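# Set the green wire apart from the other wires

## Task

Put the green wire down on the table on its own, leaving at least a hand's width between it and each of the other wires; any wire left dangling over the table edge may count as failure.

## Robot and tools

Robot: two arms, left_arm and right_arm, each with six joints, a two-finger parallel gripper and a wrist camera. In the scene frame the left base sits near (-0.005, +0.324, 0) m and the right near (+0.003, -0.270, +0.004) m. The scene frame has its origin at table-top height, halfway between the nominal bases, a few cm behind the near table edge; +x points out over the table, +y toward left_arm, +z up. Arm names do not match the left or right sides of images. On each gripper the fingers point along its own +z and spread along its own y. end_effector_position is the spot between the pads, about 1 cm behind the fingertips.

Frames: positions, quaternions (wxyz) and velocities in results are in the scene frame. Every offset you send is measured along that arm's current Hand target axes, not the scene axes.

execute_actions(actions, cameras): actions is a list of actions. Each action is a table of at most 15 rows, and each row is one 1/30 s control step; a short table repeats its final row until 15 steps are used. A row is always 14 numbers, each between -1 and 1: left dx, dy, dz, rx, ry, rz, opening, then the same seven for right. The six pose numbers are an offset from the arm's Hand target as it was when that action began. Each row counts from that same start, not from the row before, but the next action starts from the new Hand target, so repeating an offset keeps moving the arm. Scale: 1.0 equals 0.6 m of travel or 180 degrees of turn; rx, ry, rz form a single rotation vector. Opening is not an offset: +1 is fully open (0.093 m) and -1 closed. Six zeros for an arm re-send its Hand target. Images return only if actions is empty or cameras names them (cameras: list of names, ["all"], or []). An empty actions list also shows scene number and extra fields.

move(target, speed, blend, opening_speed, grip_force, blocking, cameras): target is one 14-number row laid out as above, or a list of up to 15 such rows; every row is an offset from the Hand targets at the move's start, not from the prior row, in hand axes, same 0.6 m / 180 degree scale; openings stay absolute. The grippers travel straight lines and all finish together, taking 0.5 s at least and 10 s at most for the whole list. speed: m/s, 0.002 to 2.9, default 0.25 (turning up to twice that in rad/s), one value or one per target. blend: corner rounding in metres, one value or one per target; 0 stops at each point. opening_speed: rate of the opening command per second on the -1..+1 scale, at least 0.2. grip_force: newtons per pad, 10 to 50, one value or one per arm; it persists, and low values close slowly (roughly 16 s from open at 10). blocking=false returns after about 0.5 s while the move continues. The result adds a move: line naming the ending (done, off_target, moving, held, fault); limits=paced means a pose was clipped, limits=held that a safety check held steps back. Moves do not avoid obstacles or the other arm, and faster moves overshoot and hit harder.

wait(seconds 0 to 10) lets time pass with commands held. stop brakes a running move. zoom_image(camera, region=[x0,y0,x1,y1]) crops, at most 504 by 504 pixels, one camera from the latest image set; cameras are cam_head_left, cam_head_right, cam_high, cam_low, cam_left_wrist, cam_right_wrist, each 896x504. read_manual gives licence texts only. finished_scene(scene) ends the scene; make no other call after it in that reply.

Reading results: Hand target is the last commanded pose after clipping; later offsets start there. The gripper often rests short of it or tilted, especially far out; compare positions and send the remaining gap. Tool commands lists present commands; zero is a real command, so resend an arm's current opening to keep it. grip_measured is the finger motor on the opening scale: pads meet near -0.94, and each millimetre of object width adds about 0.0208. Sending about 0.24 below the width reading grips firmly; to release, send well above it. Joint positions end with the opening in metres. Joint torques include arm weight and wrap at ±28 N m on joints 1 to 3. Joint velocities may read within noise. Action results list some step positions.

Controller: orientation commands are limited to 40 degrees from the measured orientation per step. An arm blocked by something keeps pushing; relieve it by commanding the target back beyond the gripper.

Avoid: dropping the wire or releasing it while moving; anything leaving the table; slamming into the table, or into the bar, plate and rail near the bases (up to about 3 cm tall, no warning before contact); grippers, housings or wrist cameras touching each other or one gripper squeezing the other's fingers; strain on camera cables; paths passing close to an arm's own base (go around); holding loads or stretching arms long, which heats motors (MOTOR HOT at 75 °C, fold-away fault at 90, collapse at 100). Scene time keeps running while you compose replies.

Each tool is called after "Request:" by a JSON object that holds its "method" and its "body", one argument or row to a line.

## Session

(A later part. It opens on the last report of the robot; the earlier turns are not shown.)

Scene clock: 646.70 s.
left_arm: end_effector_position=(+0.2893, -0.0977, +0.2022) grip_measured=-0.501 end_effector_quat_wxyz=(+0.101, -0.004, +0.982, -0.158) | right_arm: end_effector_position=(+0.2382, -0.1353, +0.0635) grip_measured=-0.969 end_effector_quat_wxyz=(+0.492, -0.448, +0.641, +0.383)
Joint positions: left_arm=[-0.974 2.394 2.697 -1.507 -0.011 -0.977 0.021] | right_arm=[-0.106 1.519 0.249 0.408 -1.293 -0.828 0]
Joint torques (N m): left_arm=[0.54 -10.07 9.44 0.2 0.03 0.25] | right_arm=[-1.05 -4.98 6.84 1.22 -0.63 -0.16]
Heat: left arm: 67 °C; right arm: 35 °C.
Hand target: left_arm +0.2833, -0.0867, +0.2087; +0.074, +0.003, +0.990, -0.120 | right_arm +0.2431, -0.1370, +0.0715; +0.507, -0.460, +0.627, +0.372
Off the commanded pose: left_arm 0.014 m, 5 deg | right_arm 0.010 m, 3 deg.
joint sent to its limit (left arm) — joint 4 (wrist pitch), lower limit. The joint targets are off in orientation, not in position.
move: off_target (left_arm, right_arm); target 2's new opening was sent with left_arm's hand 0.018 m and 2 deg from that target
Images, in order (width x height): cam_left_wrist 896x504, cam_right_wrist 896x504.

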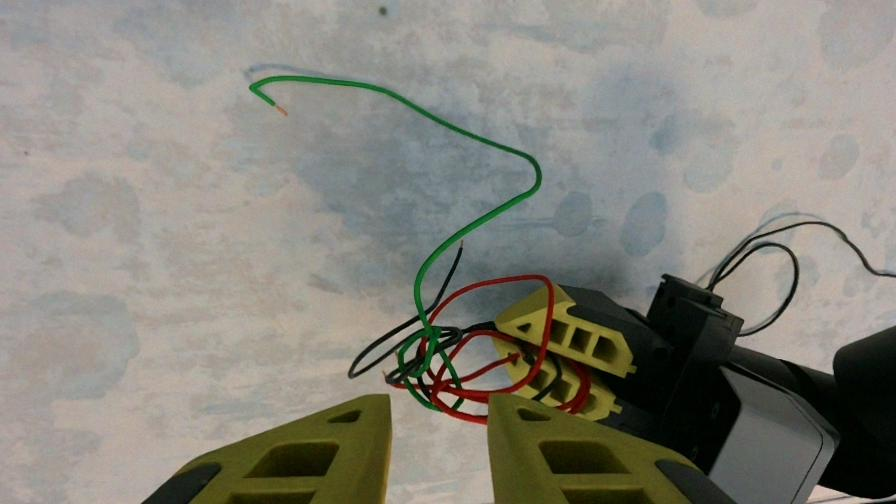

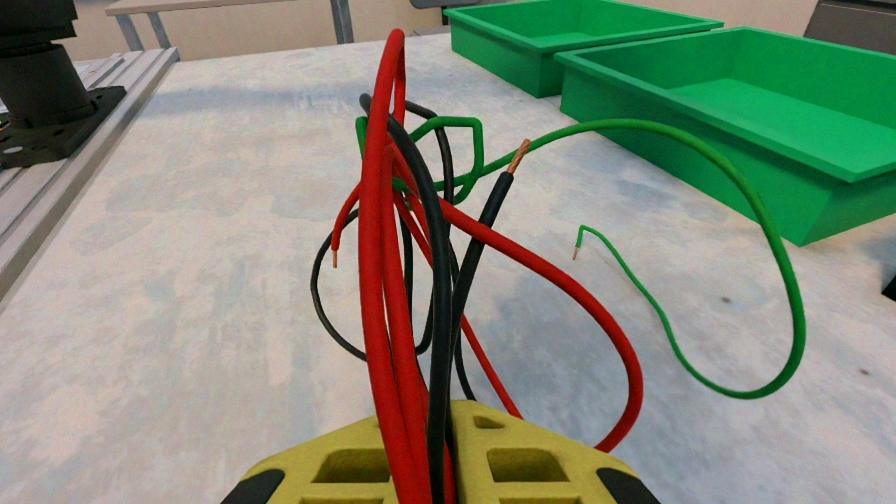

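Request:
{"method": "move", "body": {
  "target": [-0.0079, 0.019, 0.092, 0, 0, 0, -0.5, 0, 0, 0, 0, 0, 0, -1],
  "speed": 0.12,
  "cameras": ["cam_left_wrist", "cam_right_wrist"]
}}

Scene clock: 659.00 s.
left_arm: end_effector_position=(+0.2957, -0.0907, +0.1482) grip_measured=-0.501 end_effector_quat_wxyz=(+0.072, -0.003, +0.991, -0.115) | right_arm: end_effector_position=(+0.2382, -0.1353, +0.0635) grip_measured=-0.969 end_effector_quat_wxyz=(+0.492, -0.448, +0.641, +0.383)
Joint positions: left_arm=[-0.952 2.394 2.495 -1.411 -0.005 -0.954 0.021] | right_arm=[-0.106 1.519 0.249 0.408 -1.293 -0.828 0]
Joint torques (N m): left_arm=[0.58 -11.41 5.52 0.74 0.03 0.26] | right_arm=[-0.88 -5.05 6.86 1.21 -0.66 -0.18]
Heat: left arm: 64 °C; right arm: 35 °C.
Hand target: left_arm +0.2962, -0.0888, +0.1537; +0.074, +0.003, +0.990, -0.120 | right_arm +0.2431, -0.1370, +0.0715; +0.507, -0.460, +0.627, +0.372
Off the commanded pose: left_arm 0.006 m, 1 deg | right_arm 0.009 m, 3 deg.
move: off_target (right_arm)
Images, in order (width x height): cam_left_wrist 896x504, cam_right_wrist 896x504.

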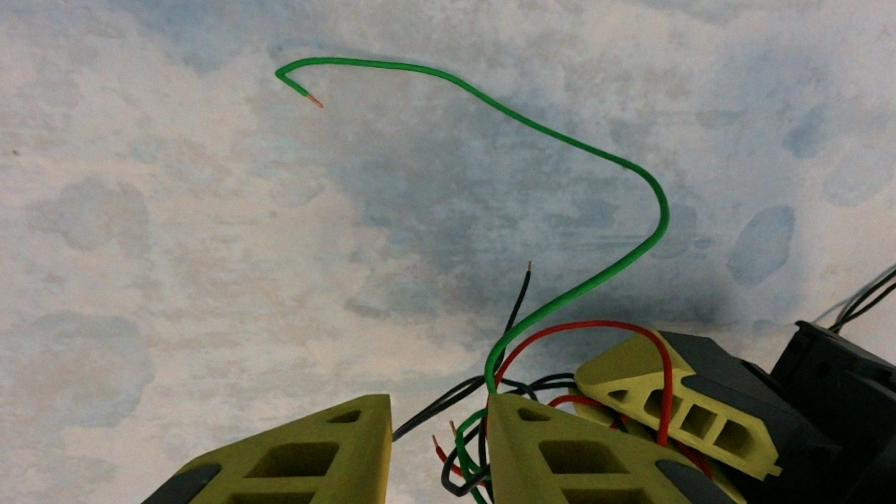

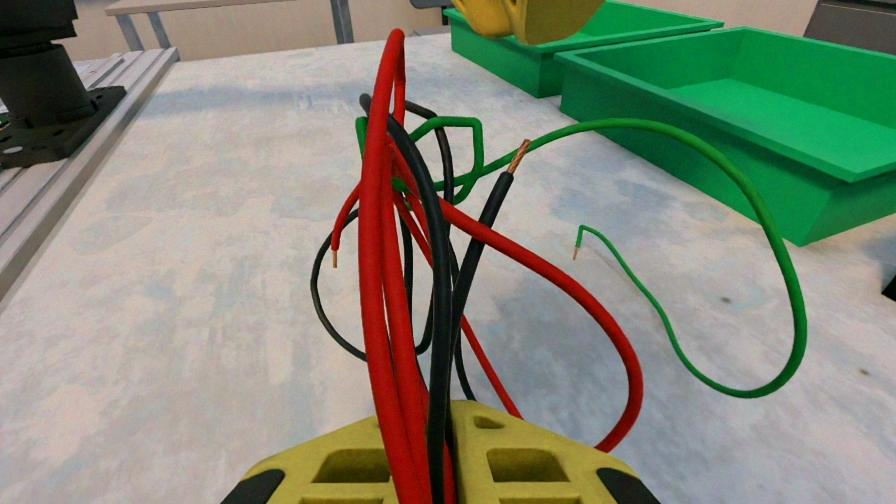

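Request:
{"method": "move", "body": {
  "target": [0.0108, -0.0172, 0.0549, 0, 0, 0, -0.5, 0, 0, 0, 0, 0, 0, -1],
  "speed": 0.08,
  "cameras": ["cam_left_wrist", "cam_right_wrist"]
}}

Scene clock: 665.57 s.
left_arm: end_effector_position=(+0.3001, -0.1032, +0.1255) grip_measured=-0.501 end_effector_quat_wxyz=(+0.076, +0.000, +0.990, -0.121) | right_arm: end_effector_position=(+0.2382, -0.1353, +0.0635) grip_measured=-0.969 end_effector_quat_wxyz=(+0.492, -0.448, +0.641, +0.383)
Joint positions: left_arm=[-0.958 2.409 2.424 -1.31 -0.005 -0.954 0.021] | right_arm=[-0.106 1.519 0.249 0.408 -1.293 -0.828 0]
Joint torques (N m): left_arm=[-0.85 -10.28 5.89 0.81 -0.04 0.03] | right_arm=[-0.96 -4.97 6.91 1.21 -0.66 -0.16]
Heat: left arm: 64 °C; right arm: 35 °C.
Hand target: left_arm +0.2944, -0.1068, +0.1235; +0.074, +0.003, +0.990, -0.120 | right_arm +0.2431, -0.1370, +0.0715; +0.507, -0.460, +0.627, +0.372
Off the commanded pose: left_arm 0.007 m, 0 deg | right_arm 0.009 m, 3 deg.
move: off_target (right_arm)
Images, in order (width x height): cam_left_wrist 896x504, cam_right_wrist 896x504.

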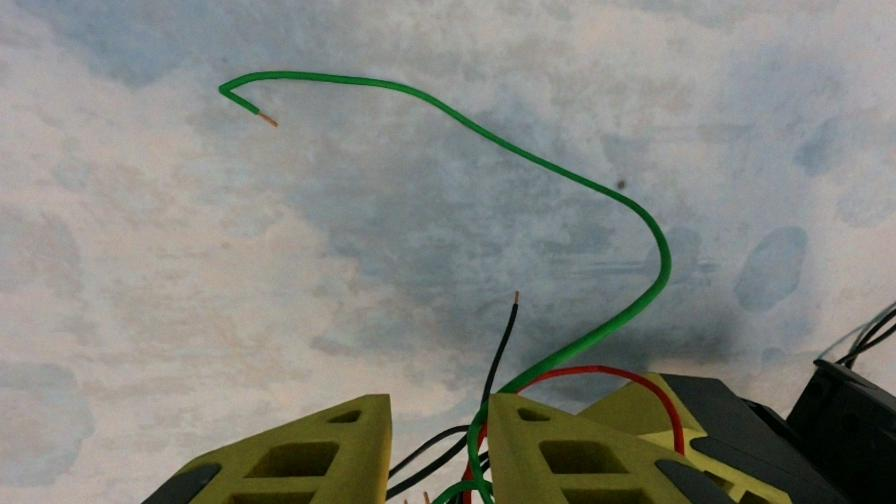

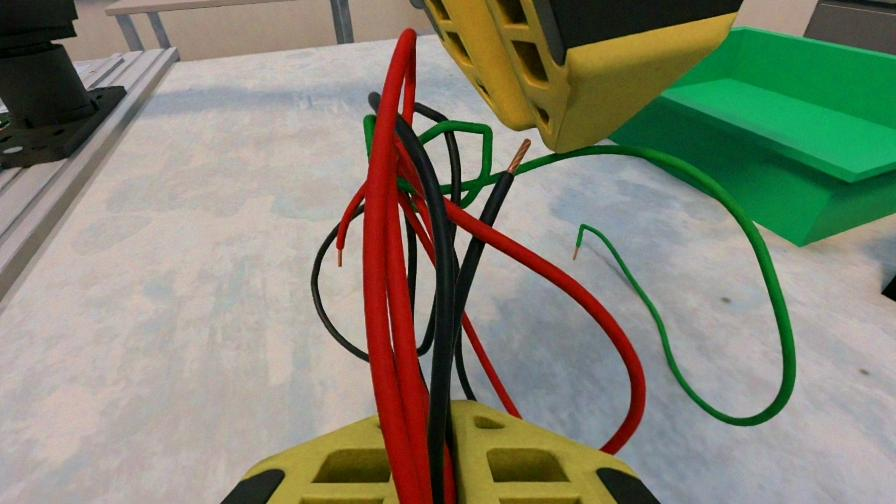

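Request:
{"method": "move", "body": {
  "target": [
    [-0.0029, -0.0096, -0.018, 0, 0, 0, -0.5, 0, 0, 0, 0, 0, 0, -1],
    [-0.0027, -0.0258, -0.0141, 0, 0, 0, -0.5, 0, 0, 0, 0, 0, 0, -1],
    [0, -0.0178, 0.0252, 0, 0, 0, -0.5, 0, 0, 0, 0, 0, 0, -1]
  ],
  "speed": 0.08,
  "cameras": ["cam_left_wrist", "cam_right_wrist"]
}}

Scene clock: 670.13 s.
left_arm: end_effector_position=(+0.2985, -0.1191, +0.0891) grip_measured=-0.501 end_effector_quat_wxyz=(+0.061, +0.006, +0.993, -0.103) | right_arm: end_effector_position=(+0.2382, -0.1353, +0.0635) grip_measured=-0.969 end_effector_quat_wxyz=(+0.492, -0.448, +0.641, +0.383)
Joint positions: left_arm=[-0.976 2.538 2.523 -1.327 -0.005 -0.96 0.021] | right_arm=[-0.106 1.519 0.249 0.408 -1.293 -0.828 0]
Joint torques (N m): left_arm=[-0.34 -14.54 5.83 0.7 -0.08 -0.02] | right_arm=[-0.87 -4.98 6.93 1.22 -0.65 -0.18]
Heat: left arm: 64 °C; right arm: 34 °C.
Hand target: left_arm +0.2965, -0.1207, +0.1115; +0.074, +0.003, +0.990, -0.120 | right_arm +0.2431, -0.1370, +0.0715; +0.507, -0.460, +0.627, +0.372
Off the commanded pose: left_arm 0.023 m, 3 deg | right_arm 0.009 m, 3 deg.
move: off_target (left_arm, right_arm)
Images, in order (width x height): cam_left_wrist 896x504, cam_right_wrist 896x504.

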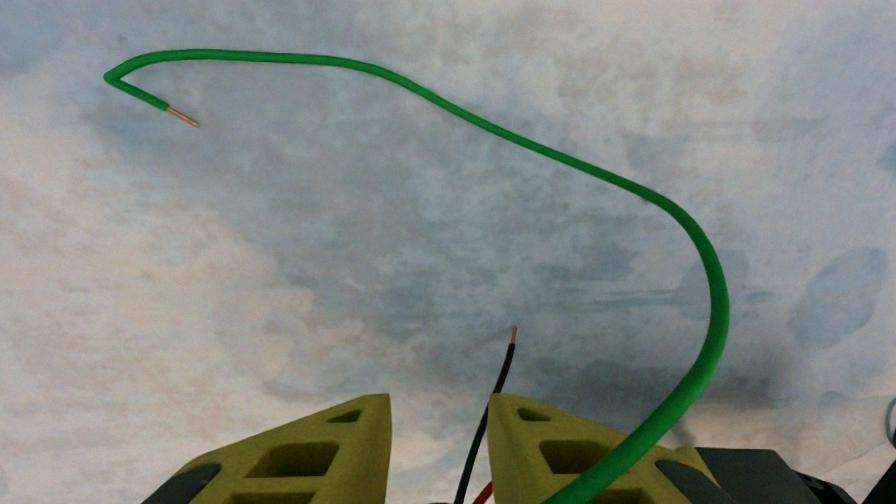

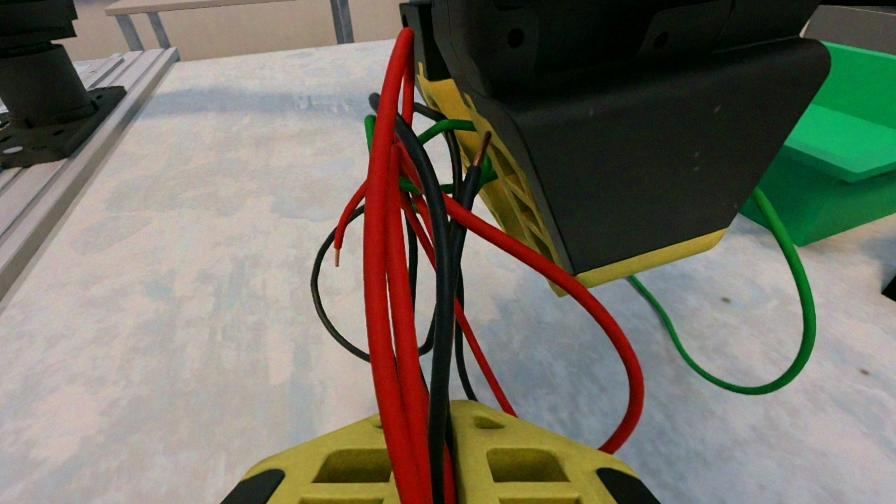

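Request:
{"method": "move", "body": {
  "target": [-0.0029, -0.0096, -0.045, 0, 0, 0, -0.5, 0, 0, 0, 0, 0, 0, -1],
  "speed": 0.06,
  "cameras": ["cam_left_wrist", "cam_right_wrist"]
}}

Scene clock: 676.87 s.
left_arm: end_effector_position=(+0.2982, -0.1170, +0.1309) grip_measured=-0.501 end_effector_quat_wxyz=(+0.072, +0.005, +0.990, -0.118) | right_arm: end_effector_position=(+0.2382, -0.1353, +0.0635) grip_measured=-0.969 end_effector_quat_wxyz=(+0.492, -0.448, +0.641, +0.383)
Joint positions: left_arm=[-0.976 2.586 2.782 -1.5 -0.005 -0.961 0.021] | right_arm=[-0.106 1.519 0.249 0.408 -1.293 -0.828 0]
Joint torques (N m): left_arm=[-0.72 -10.5 9.76 0.52 -0.09 -0.06] | right_arm=[-0.94 -4.98 6.78 1.23 -0.64 -0.18]
Heat: left arm: 66 °C; right arm: 34 °C.
Hand target: left_arm +0.2941, -0.1198, +0.1390; +0.074, +0.003, +0.990, -0.120 | right_arm +0.2431, -0.1370, +0.0715; +0.507, -0.460, +0.627, +0.372
Off the commanded pose: left_arm 0.010 m, 0 deg | right_arm 0.009 m, 3 deg.
move: off_target (right_arm)
Images, in order (width x height): cam_left_wrist 896x504, cam_right_wrist 896x504.

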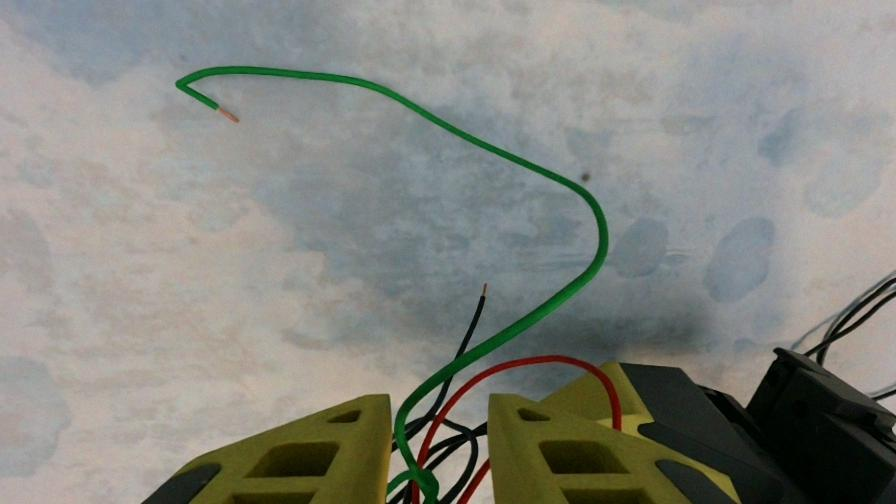

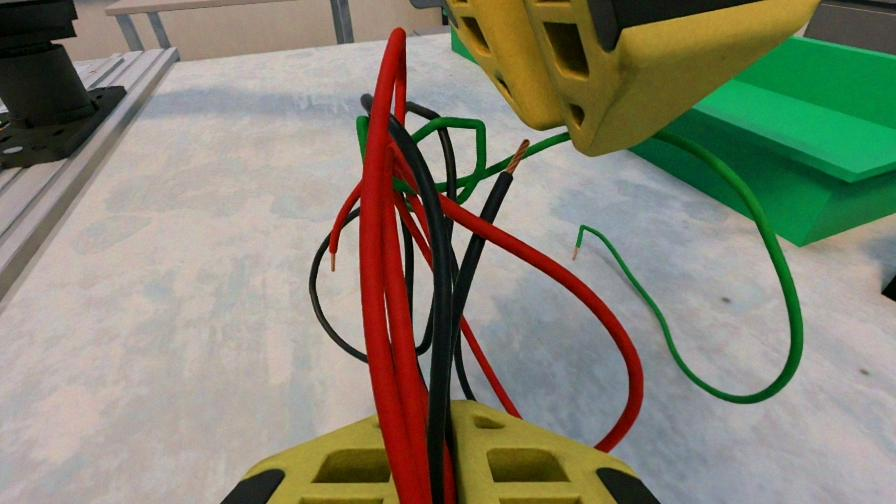

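Request:
{"method": "move", "body": {
  "target": [
    [0.0014, 0.0121, 0.0072, 0, 0, 0, -0.5, 0, 0, 0, 0, 0, 0, -1],
    [0.0014, 0.0121, 0.0072, 0, 0, 0, -1, 0, 0, 0, 0, 0, 0, -1]
  ],
  "speed": 0.05,
  "cameras": ["cam_left_wrist", "cam_right_wrist"]
}}

Scene clock: 680.53 s.
left_arm: end_effector_position=(+0.2959, -0.1144, +0.1124) grip_measured=-0.985 end_effector_quat_wxyz=(+0.063, +0.006, +0.993, -0.105) | right_arm: end_effector_position=(+0.2382, -0.1353, +0.0635) grip_measured=-0.969 end_effector_quat_wxyz=(+0.492, -0.448, +0.641, +0.383)
Joint positions: left_arm=[-0.976 2.539 2.621 -1.418 -0.005 -0.961 0] | right_arm=[-0.106 1.519 0.249 0.408 -1.293 -0.828 0]
Joint torques (N m): left_arm=[-0.12 -14.32 5.41 0.7 -0.07 0.01] | right_arm=[-1.05 -4.92 6.87 1.2 -0.67 -0.15]
Heat: left arm: 67 °C; right arm: 34 °C.
Hand target: left_arm +0.2941, -0.1138, +0.1329; +0.074, +0.003, +0.990, -0.120 | right_arm +0.2431, -0.1370, +0.0715; +0.507, -0.460, +0.627, +0.372
Off the commanded pose: left_arm 0.021 m, 2 deg | right_arm 0.009 m, 3 deg.
move: off_target (left_arm, right_arm); target 2's new opening was sent with left_arm's hand 0.021 m and 2 deg from that target
Images, in order (width x height): cam_left_wrist 896x504, cam_right_wrist 896x504.

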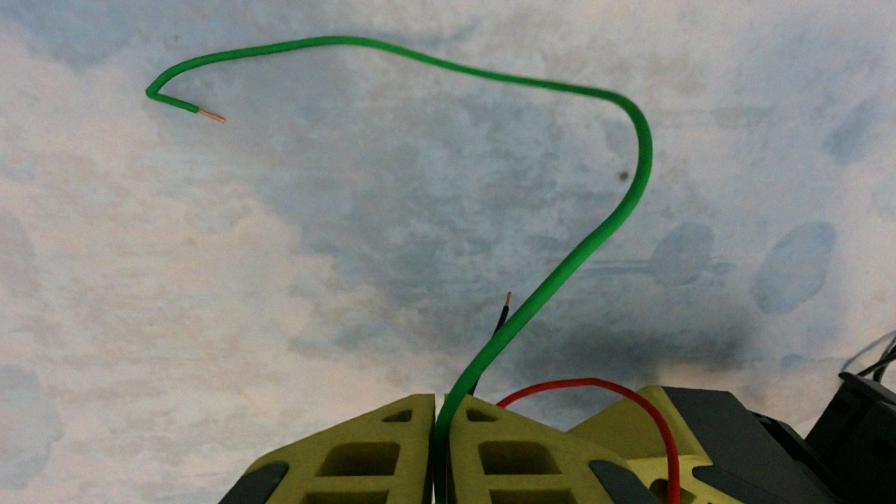

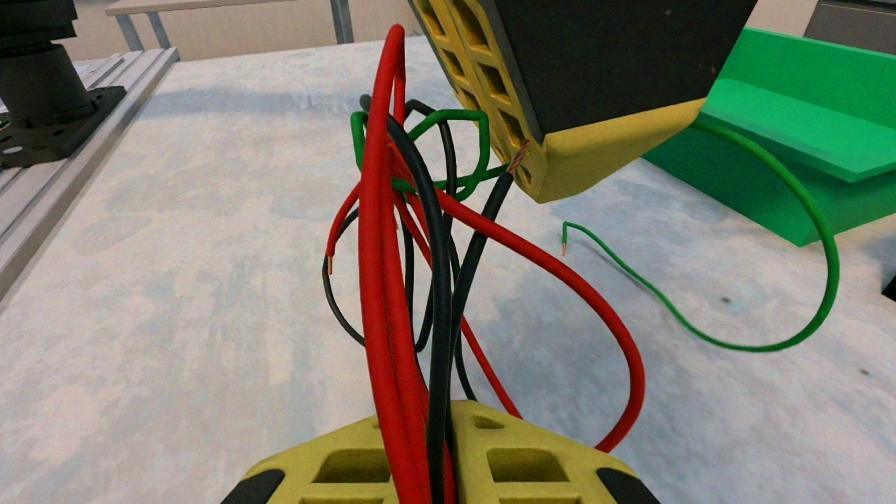

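Request:
{"method": "move", "body": {
  "target": [-0.0935, -0.0158, -0.0599, 0, 0, 0, -1, 0, 0, 0, 0, 0, 0, -1],
  "speed": 0.07,
  "cameras": ["cam_left_wrist", "cam_right_wrist"]
}}

Request:
{"method": "zoom_image", "body": {
  "camera": "cam_right_wrist",
  "region": [320, 30, 600, 230]
}}

Scene clock: 683.43 s.
left_arm: end_effector_position=(+0.3360, -0.1117, +0.1500) grip_measured=-0.985 end_effector_quat_wxyz=(+0.101, -0.003, +0.982, -0.160) | right_arm: end_effector_position=(+0.2382, -0.1353, +0.0635) grip_measured=-0.969 end_effector_quat_wxyz=(+0.492, -0.448, +0.641, +0.383)
Joint positions: left_arm=[-0.908 2.584 2.831 -1.447 0.016 -0.914 0] | right_arm=[-0.106 1.519 0.249 0.408 -1.293 -0.828 0]
Joint torques (N m): left_arm=[0.8 -13 9.83 1.04 -0.06 0.25] | right_arm=[-0.98 -4.98 6.95 1.2 -0.62 -0.16]
Heat: left arm: 67 °C; right arm: 34 °C.
Hand target: left_arm +0.3440, -0.1139, +0.1781; +0.074, +0.003, +0.990, -0.120 | right_arm +0.2431, -0.1370, +0.0715; +0.507, -0.460, +0.627, +0.372
Off the commanded pose: left_arm 0.029 m, 6 deg | right_arm 0.009 m, 3 deg.
elbow stopped short (left arm): the move would have taken joint 3 (elbow) straighter than the controller allows.
move: off_target (left_arm, right_arm)
Images, in order (width x height): cam_left_wrist 896x504, cam_right_wrist 896x504.

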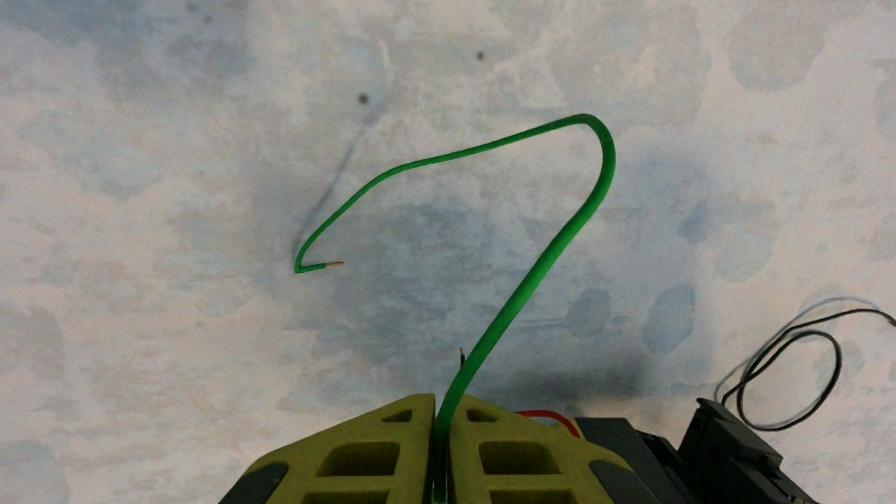

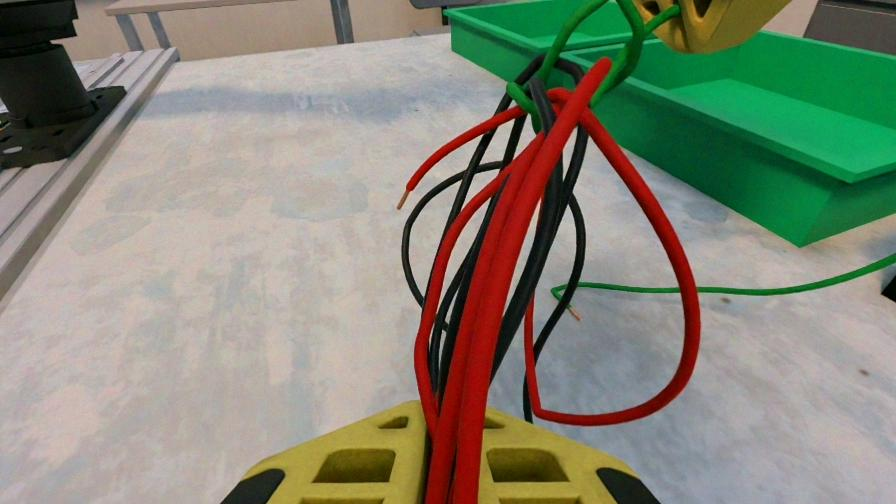

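Scaled by 1.800 from the camera's 896x504 image, which has a finer 1280x720 frame.

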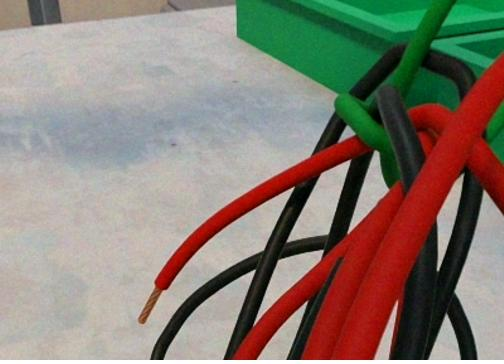

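Request:
{"method": "zoom_image", "body": {
  "camera": "cam_right_wrist",
  "region": [480, 0, 700, 150]
}}

Scaled by 2.291 from the camera's 896x504 image, which has a finer 1280x720 frame.

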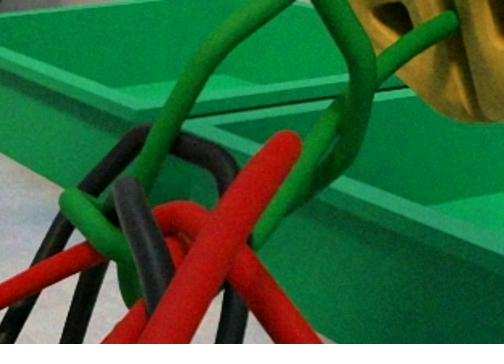

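Request:
{"method": "move", "body": {
  "target": [0.0363, 0.1366, -0.0046, 0, 0, 0, -1, 0, 0, 0, 0, 0, 0, -1],
  "speed": 0.08,
  "cameras": ["cam_left_wrist", "cam_right_wrist"]
}}

Request:
{"method": "zoom_image", "body": {
  "camera": "cam_right_wrist",
  "region": [360, 0, 640, 180]
}}

Scene clock: 688.17 s.
left_arm: end_effector_position=(+0.3209, -0.0454, +0.1403) grip_measured=-0.985 end_effector_quat_wxyz=(+0.055, +0.000, +0.991, -0.121) | right_arm: end_effector_position=(+0.2381, -0.1352, +0.0637) grip_measured=-0.969 end_effector_quat_wxyz=(+0.492, -0.448, +0.641, +0.384)
Joint positions: left_arm=[-0.835 2.263 2.242 -1.303 0.059 -0.839 0] | right_arm=[-0.106 1.519 0.249 0.408 -1.294 -0.828 0]
Joint torques (N m): left_arm=[1.07 -13.24 5.64 0.56 -0.31 0.26] | right_arm=[-0.87 -4.93 6.9 1.22 -0.63 -0.18]
Heat: left arm: 67 °C; right arm: 34 °C.
Hand target: left_arm +0.3241, -0.0339, +0.1581; +0.074, +0.003, +0.990, -0.120 | right_arm +0.2431, -0.1370, +0.0715; +0.507, -0.460, +0.627, +0.372
Off the commanded pose: left_arm 0.021 m, 2 deg | right_arm 0.009 m, 3 deg.
move: off_target (left_arm, right_arm)
Images, in order (width x height): cam_left_wrist 896x504, cam_right_wrist 896x504.

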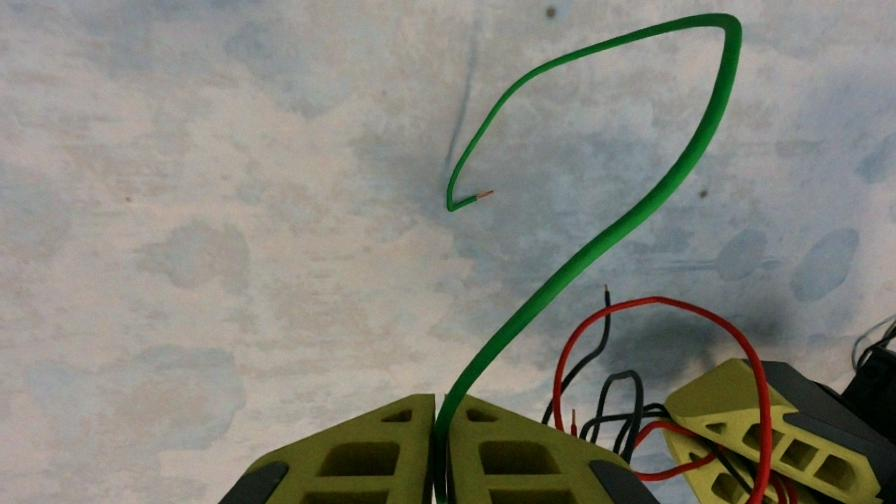

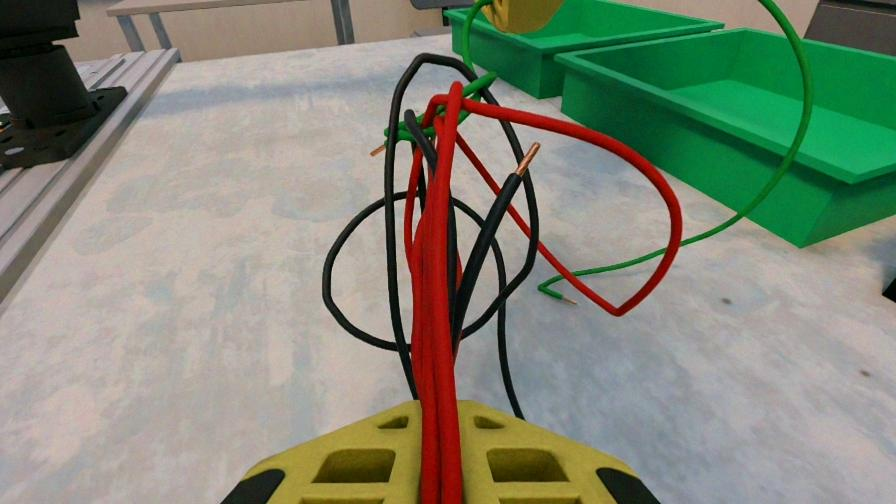

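Scaled by 1.800 from the camera's 896x504 image, which has a finer 1280x720 frame.

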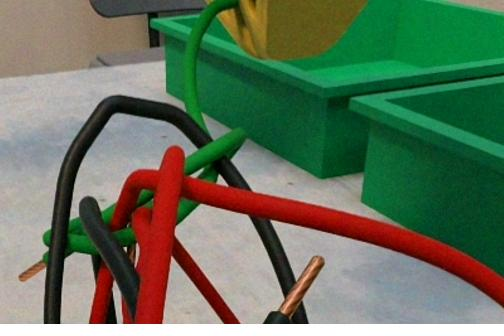

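Request:
{"method": "zoom_image", "body": {
  "camera": "cam_right_wrist",
  "region": [365, 40, 545, 170]
}}

Request:
{"method": "zoom_image", "body": {
  "camera": "cam_left_wrist",
  "region": [520, 330, 740, 504]
}}

Scaled by 2.800 from the camera's 896x504 image, which has a finer 1280x720 frame.

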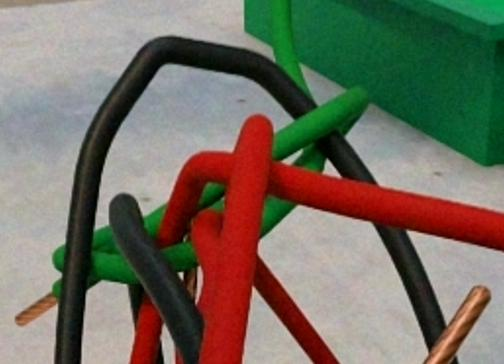

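Scaled by 2.291 from the camera's 896x504 image, which has a finer 1280x720 frame.

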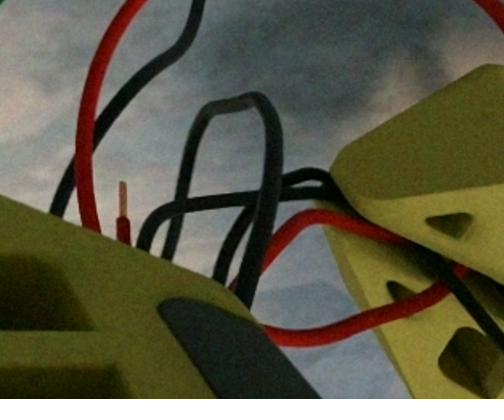

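Request:
{"method": "move", "body": {
  "target": [0.0216, 0.0781, -0.1087, 0, 0, 0, -1, 0, 0, 0, 0, 0, 0, -1],
  "speed": 0.08,
  "cameras": ["cam_left_wrist", "cam_right_wrist"]
}}

Request:
{"method": "zoom_image", "body": {
  "camera": "cam_right_wrist",
  "region": [365, 0, 545, 170]
}}

Scene clock: 693.20 s.
left_arm: end_effector_position=(+0.3002, -0.0127, +0.1920) grip_measured=-0.985 end_effector_quat_wxyz=(+0.059, +0.014, +0.986, -0.157) | right_arm: end_effector_position=(+0.2364, -0.1329, +0.0721) grip_measured=-0.969 end_effector_quat_wxyz=(+0.499, -0.452, +0.623, +0.398)
Joint positions: left_arm=[-0.802 2.05 2.097 -1.315 0.115 -0.787 0] | right_arm=[-0.106 1.515 0.257 0.409 -1.341 -0.828 0]
Joint torques (N m): left_arm=[3.36 -12.88 6.06 -0.1 -0.71 0.34] | right_arm=[-1.16 -4.67 6.09 1.18 -0.18 -0.18]
Heat: left arm: 68 °C; right arm: 34 °C.
Hand target: left_arm +0.3028, +0.0270, +0.2077; +0.074, +0.003, +0.990, -0.120 | right_arm +0.2431, -0.1370, +0.0715; +0.507, -0.460, +0.627, +0.372
Off the commanded pose: left_arm 0.043 m, 5 deg | right_arm 0.008 m, 3 deg.
move: off_target (left_arm, right_arm)
Images, in order (width x height): cam_left_wrist 896x504, cam_right_wrist 896x504.

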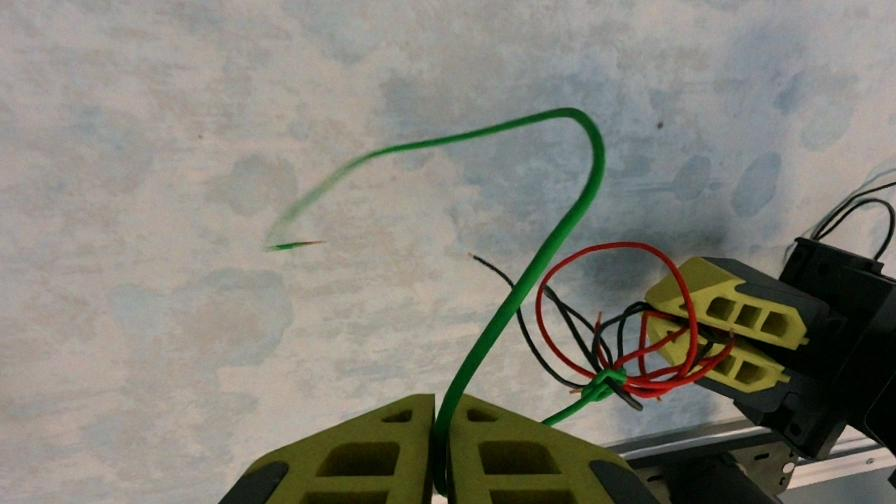

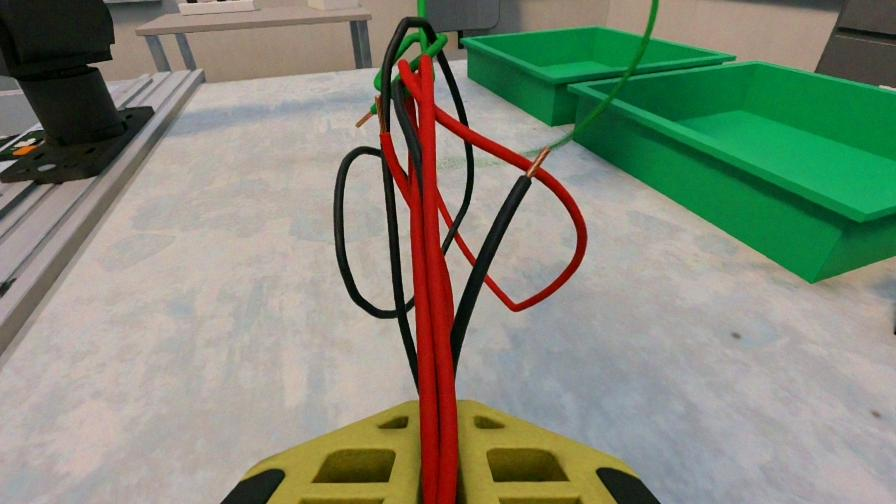

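Scaled by 2.800 from the camera's 896x504 image, which has a finer 1280x720 frame.

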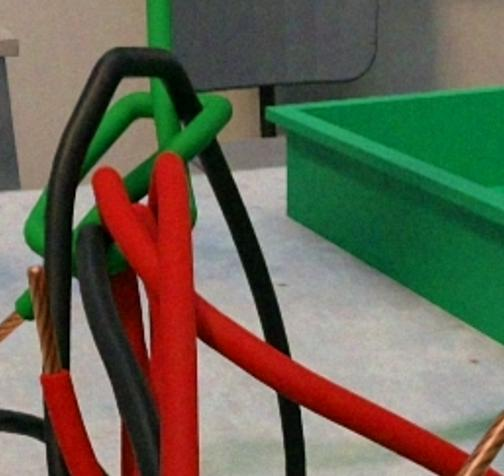

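Request:
{"method": "zoom_image", "body": {
  "camera": "cam_left_wrist",
  "region": [540, 330, 680, 430]
}}

Request:
{"method": "zoom_image", "body": {
  "camera": "cam_right_wrist",
  "region": [365, 20, 465, 130]
}}

Scaled by 3.600 from the camera's 896x504 image, which has a finer 1280x720 frame.

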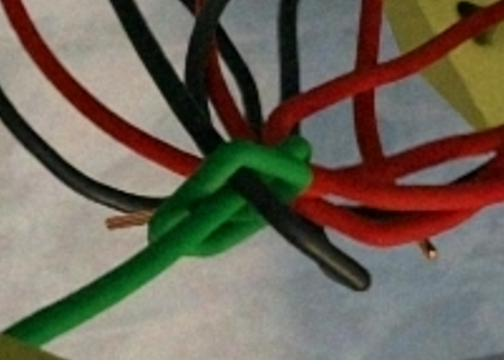

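Scaled by 4.582 from the camera's 896x504 image, which has a finer 1280x720 frame.

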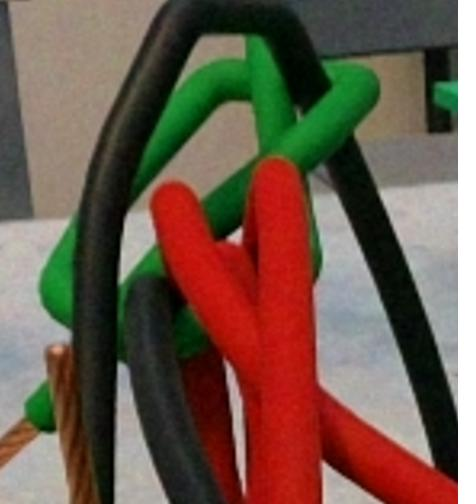

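Request:
{"method": "move", "body": {
  "target": [
    [0.0188, -0.0855, 0.0842, 0, 0, 0, -1, 0, 0, 0, 0, 0, 0, -1],
    [0.0188, -0.0855, 0.0842, 0, 0, 0, -0.5, 0, 0, 0, 0, 0, 0, -1],
    [-0.006, -0.06, -0.02, 0, 0, 0, -0.5, 0, 0, 0, 0, 0, 0, -1]
  ],
  "speed": [0.1, 0.1, 0.12],
  "cameras": ["cam_left_wrist", "cam_right_wrist"]
}}

Request:
{"method": "zoom_image", "body": {
  "camera": "cam_right_wrist",
  "region": [350, 30, 530, 180]
}}

Request:
{"method": "zoom_image", "body": {
  "camera": "cam_left_wrist",
  "region": [440, 250, 680, 430]
}}

Scene clock: 703.93 s.
left_arm: end_effector_position=(+0.3114, -0.0145, +0.2241) grip_measured=-0.501 end_effector_quat_wxyz=(+0.089, -0.004, +0.987, -0.136) | right_arm: end_effector_position=(+0.2408, -0.1354, +0.0664) grip_measured=-0.969 end_effector_quat_wxyz=(+0.496, -0.451, +0.637, +0.381)
Joint positions: left_arm=[-0.819 2.164 2.414 -1.507 0.033 -0.829 0.021] | right_arm=[-0.106 1.515 0.257 0.409 -1.296 -0.828 0]
Joint torques (N m): left_arm=[0.44 -8.47 9.37 0.11 0.03 0.28] | right_arm=[-0.98 -4.59 6.15 1.21 -0.62 -0.15]
Heat: left arm: 66 °C; right arm: 34 °C.
Hand target: left_arm +0.3038, -0.0050, +0.2282; +0.074, +0.003, +0.990, -0.120 | right_arm +0.2431, -0.1370, +0.0714; +0.507, -0.460, +0.627, +0.372
Off the commanded pose: left_arm 0.013 m, 3 deg | right_arm 0.006 m, 2 deg.
joint sent to its limit (left arm) — joint 4 (wrist pitch), lower limit. The joint targets still meet the commanded pose.
move: off_target (left_arm); target 2's new opening was sent with left_arm's hand 0.014 m and 2 deg from that target
Images, in order (width x height): cam_left_wrist 896x504, cam_right_wrist 896x504.

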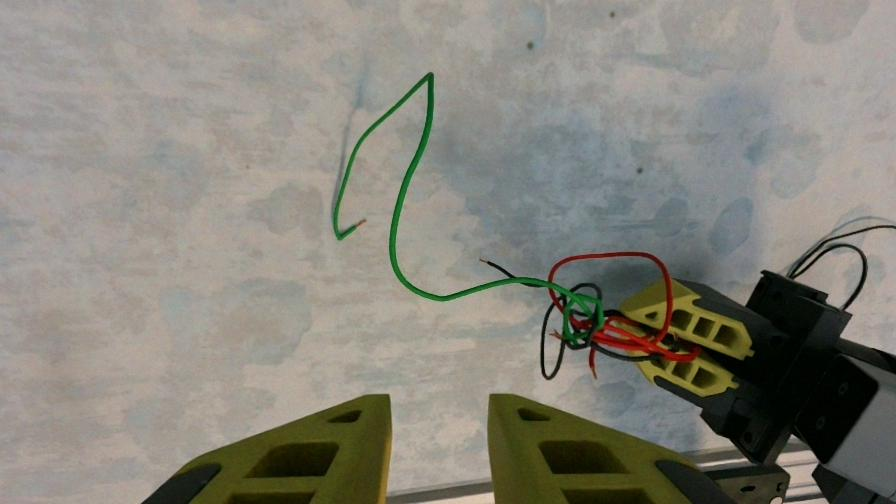

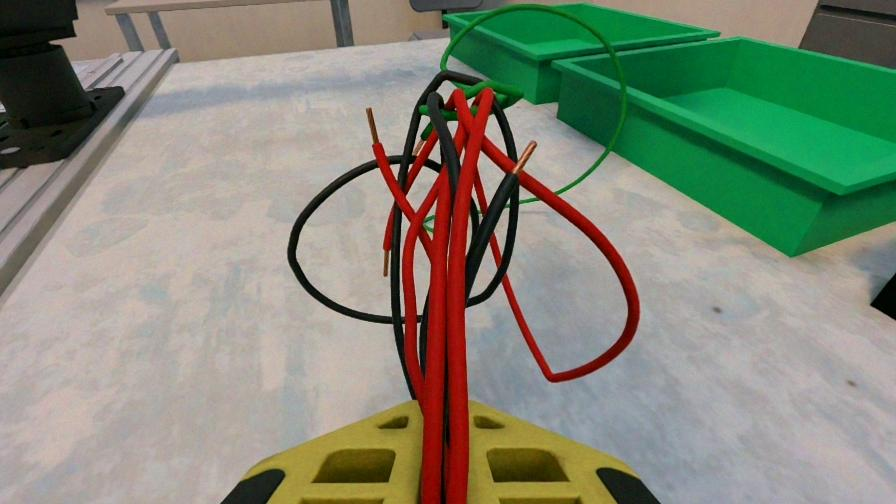

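Scaled by 2.800 from the camera's 896x504 image, which has a finer 1280x720 frame.

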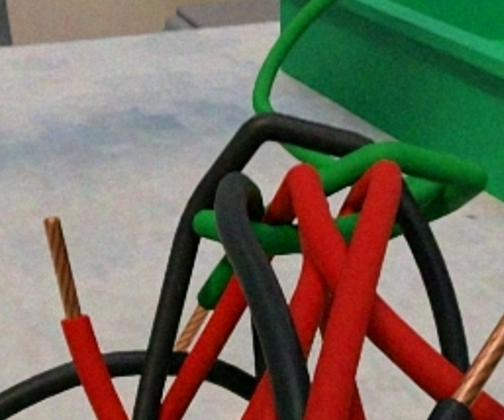

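Scaled by 2.100 from the camera's 896x504 image, which has a finer 1280x720 frame.

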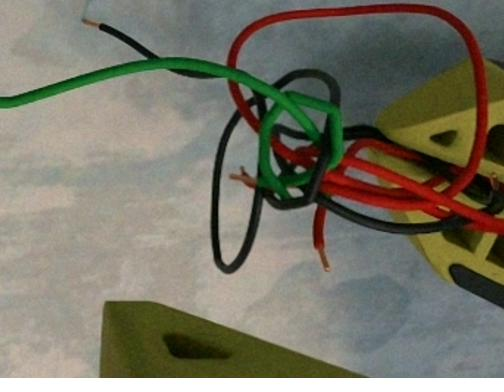

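Request:
{"method": "zoom_image", "body": {
  "camera": "cam_left_wrist",
  "region": [545, 270, 625, 360]
}}

Request:
{"method": "zoom_image", "body": {
  "camera": "cam_right_wrist",
  "region": [410, 60, 530, 160]
}}

Scaled by 5.600 from the camera's 896x504 image, which has a finer 1280x720 frame.

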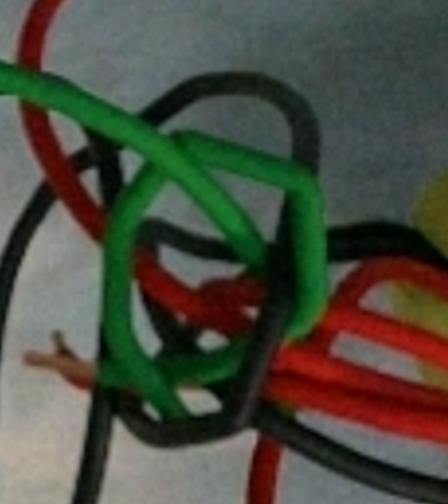

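Scaled by 4.200 from the camera's 896x504 image, which has a finer 1280x720 frame.

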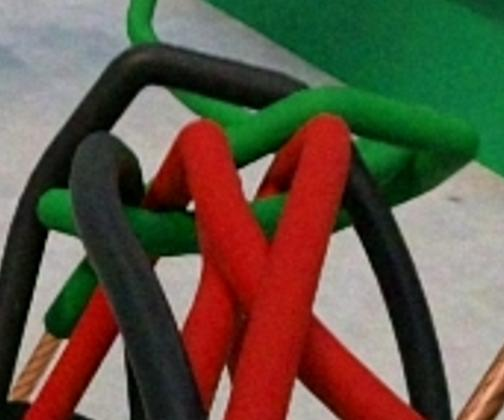

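Request:
{"method": "move", "body": {
  "target": [0.0529, -0.1309, 0.1284, 0, 0, 0, -0.6, 0, 0, 0, 0, 0, 0, -1],
  "speed": 0.15,
  "cameras": ["cam_left_wrist", "cam_right_wrist"]
}}

Request:
{"method": "zoom_image", "body": {
  "camera": "cam_left_wrist",
  "region": [380, 330, 540, 450]
}}

Scene clock: 715.30 s.
left_arm: end_effector_position=(+0.2827, -0.0991, +0.1599) grip_measured=-0.599 end_effector_quat_wxyz=(+0.067, +0.008, +0.991, -0.118) | right_arm: end_effector_position=(+0.2408, -0.1354, +0.0664) grip_measured=-0.969 end_effector_quat_wxyz=(+0.496, -0.451, +0.637, +0.381)
Joint positions: left_arm=[-0.98 2.438 2.625 -1.496 0.002 -0.961 0.016] | right_arm=[-0.106 1.515 0.257 0.409 -1.296 -0.828 0]
Joint torques (N m): left_arm=[-0.35 -9.8 9.98 0.51 -0.18 -0.05] | right_arm=[-1.07 -4.63 6.2 1.18 -0.63 -0.16]
Heat: left arm: 63 °C; right arm: 33 °C.
Hand target: left_arm +0.2818, -0.1000, +0.1683; +0.074, +0.003, +0.990, -0.120 | right_arm +0.2431, -0.1370, +0.0714; +0.507, -0.460, +0.627, +0.372
Off the commanded pose: left_arm 0.008 m, 1 deg | right_arm 0.006 m, 2 deg.
move: done
Images, in order (width x height): cam_left_wrist 896x504, cam_right_wrist 896x504.

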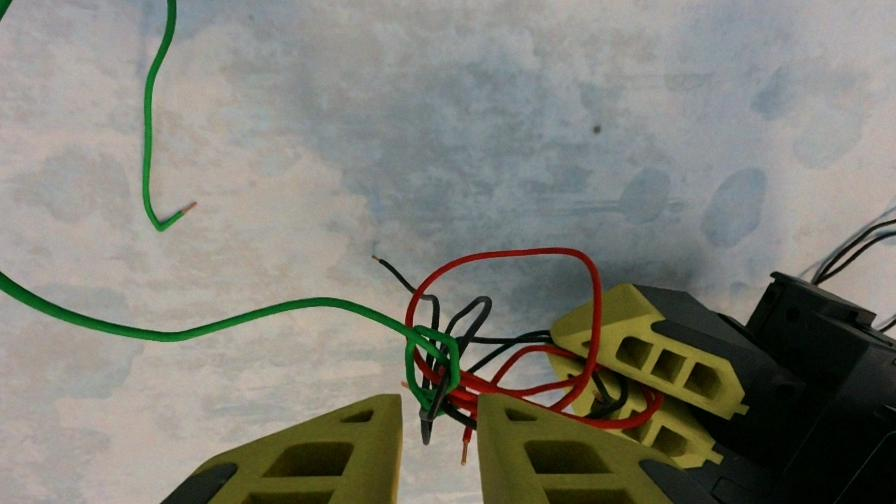

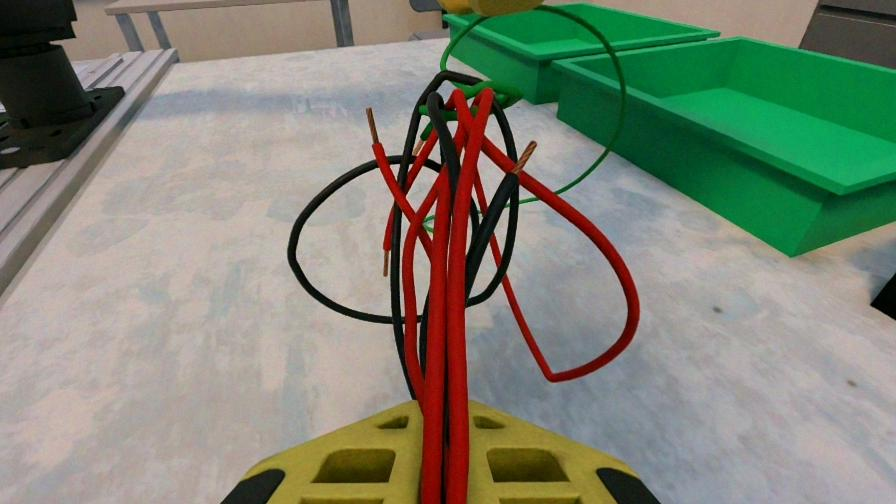

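Scaled by 3.150 from the camera's 896x504 image, which has a finer 1280x720 frame.

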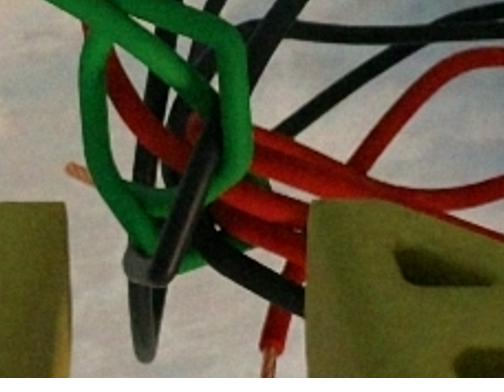

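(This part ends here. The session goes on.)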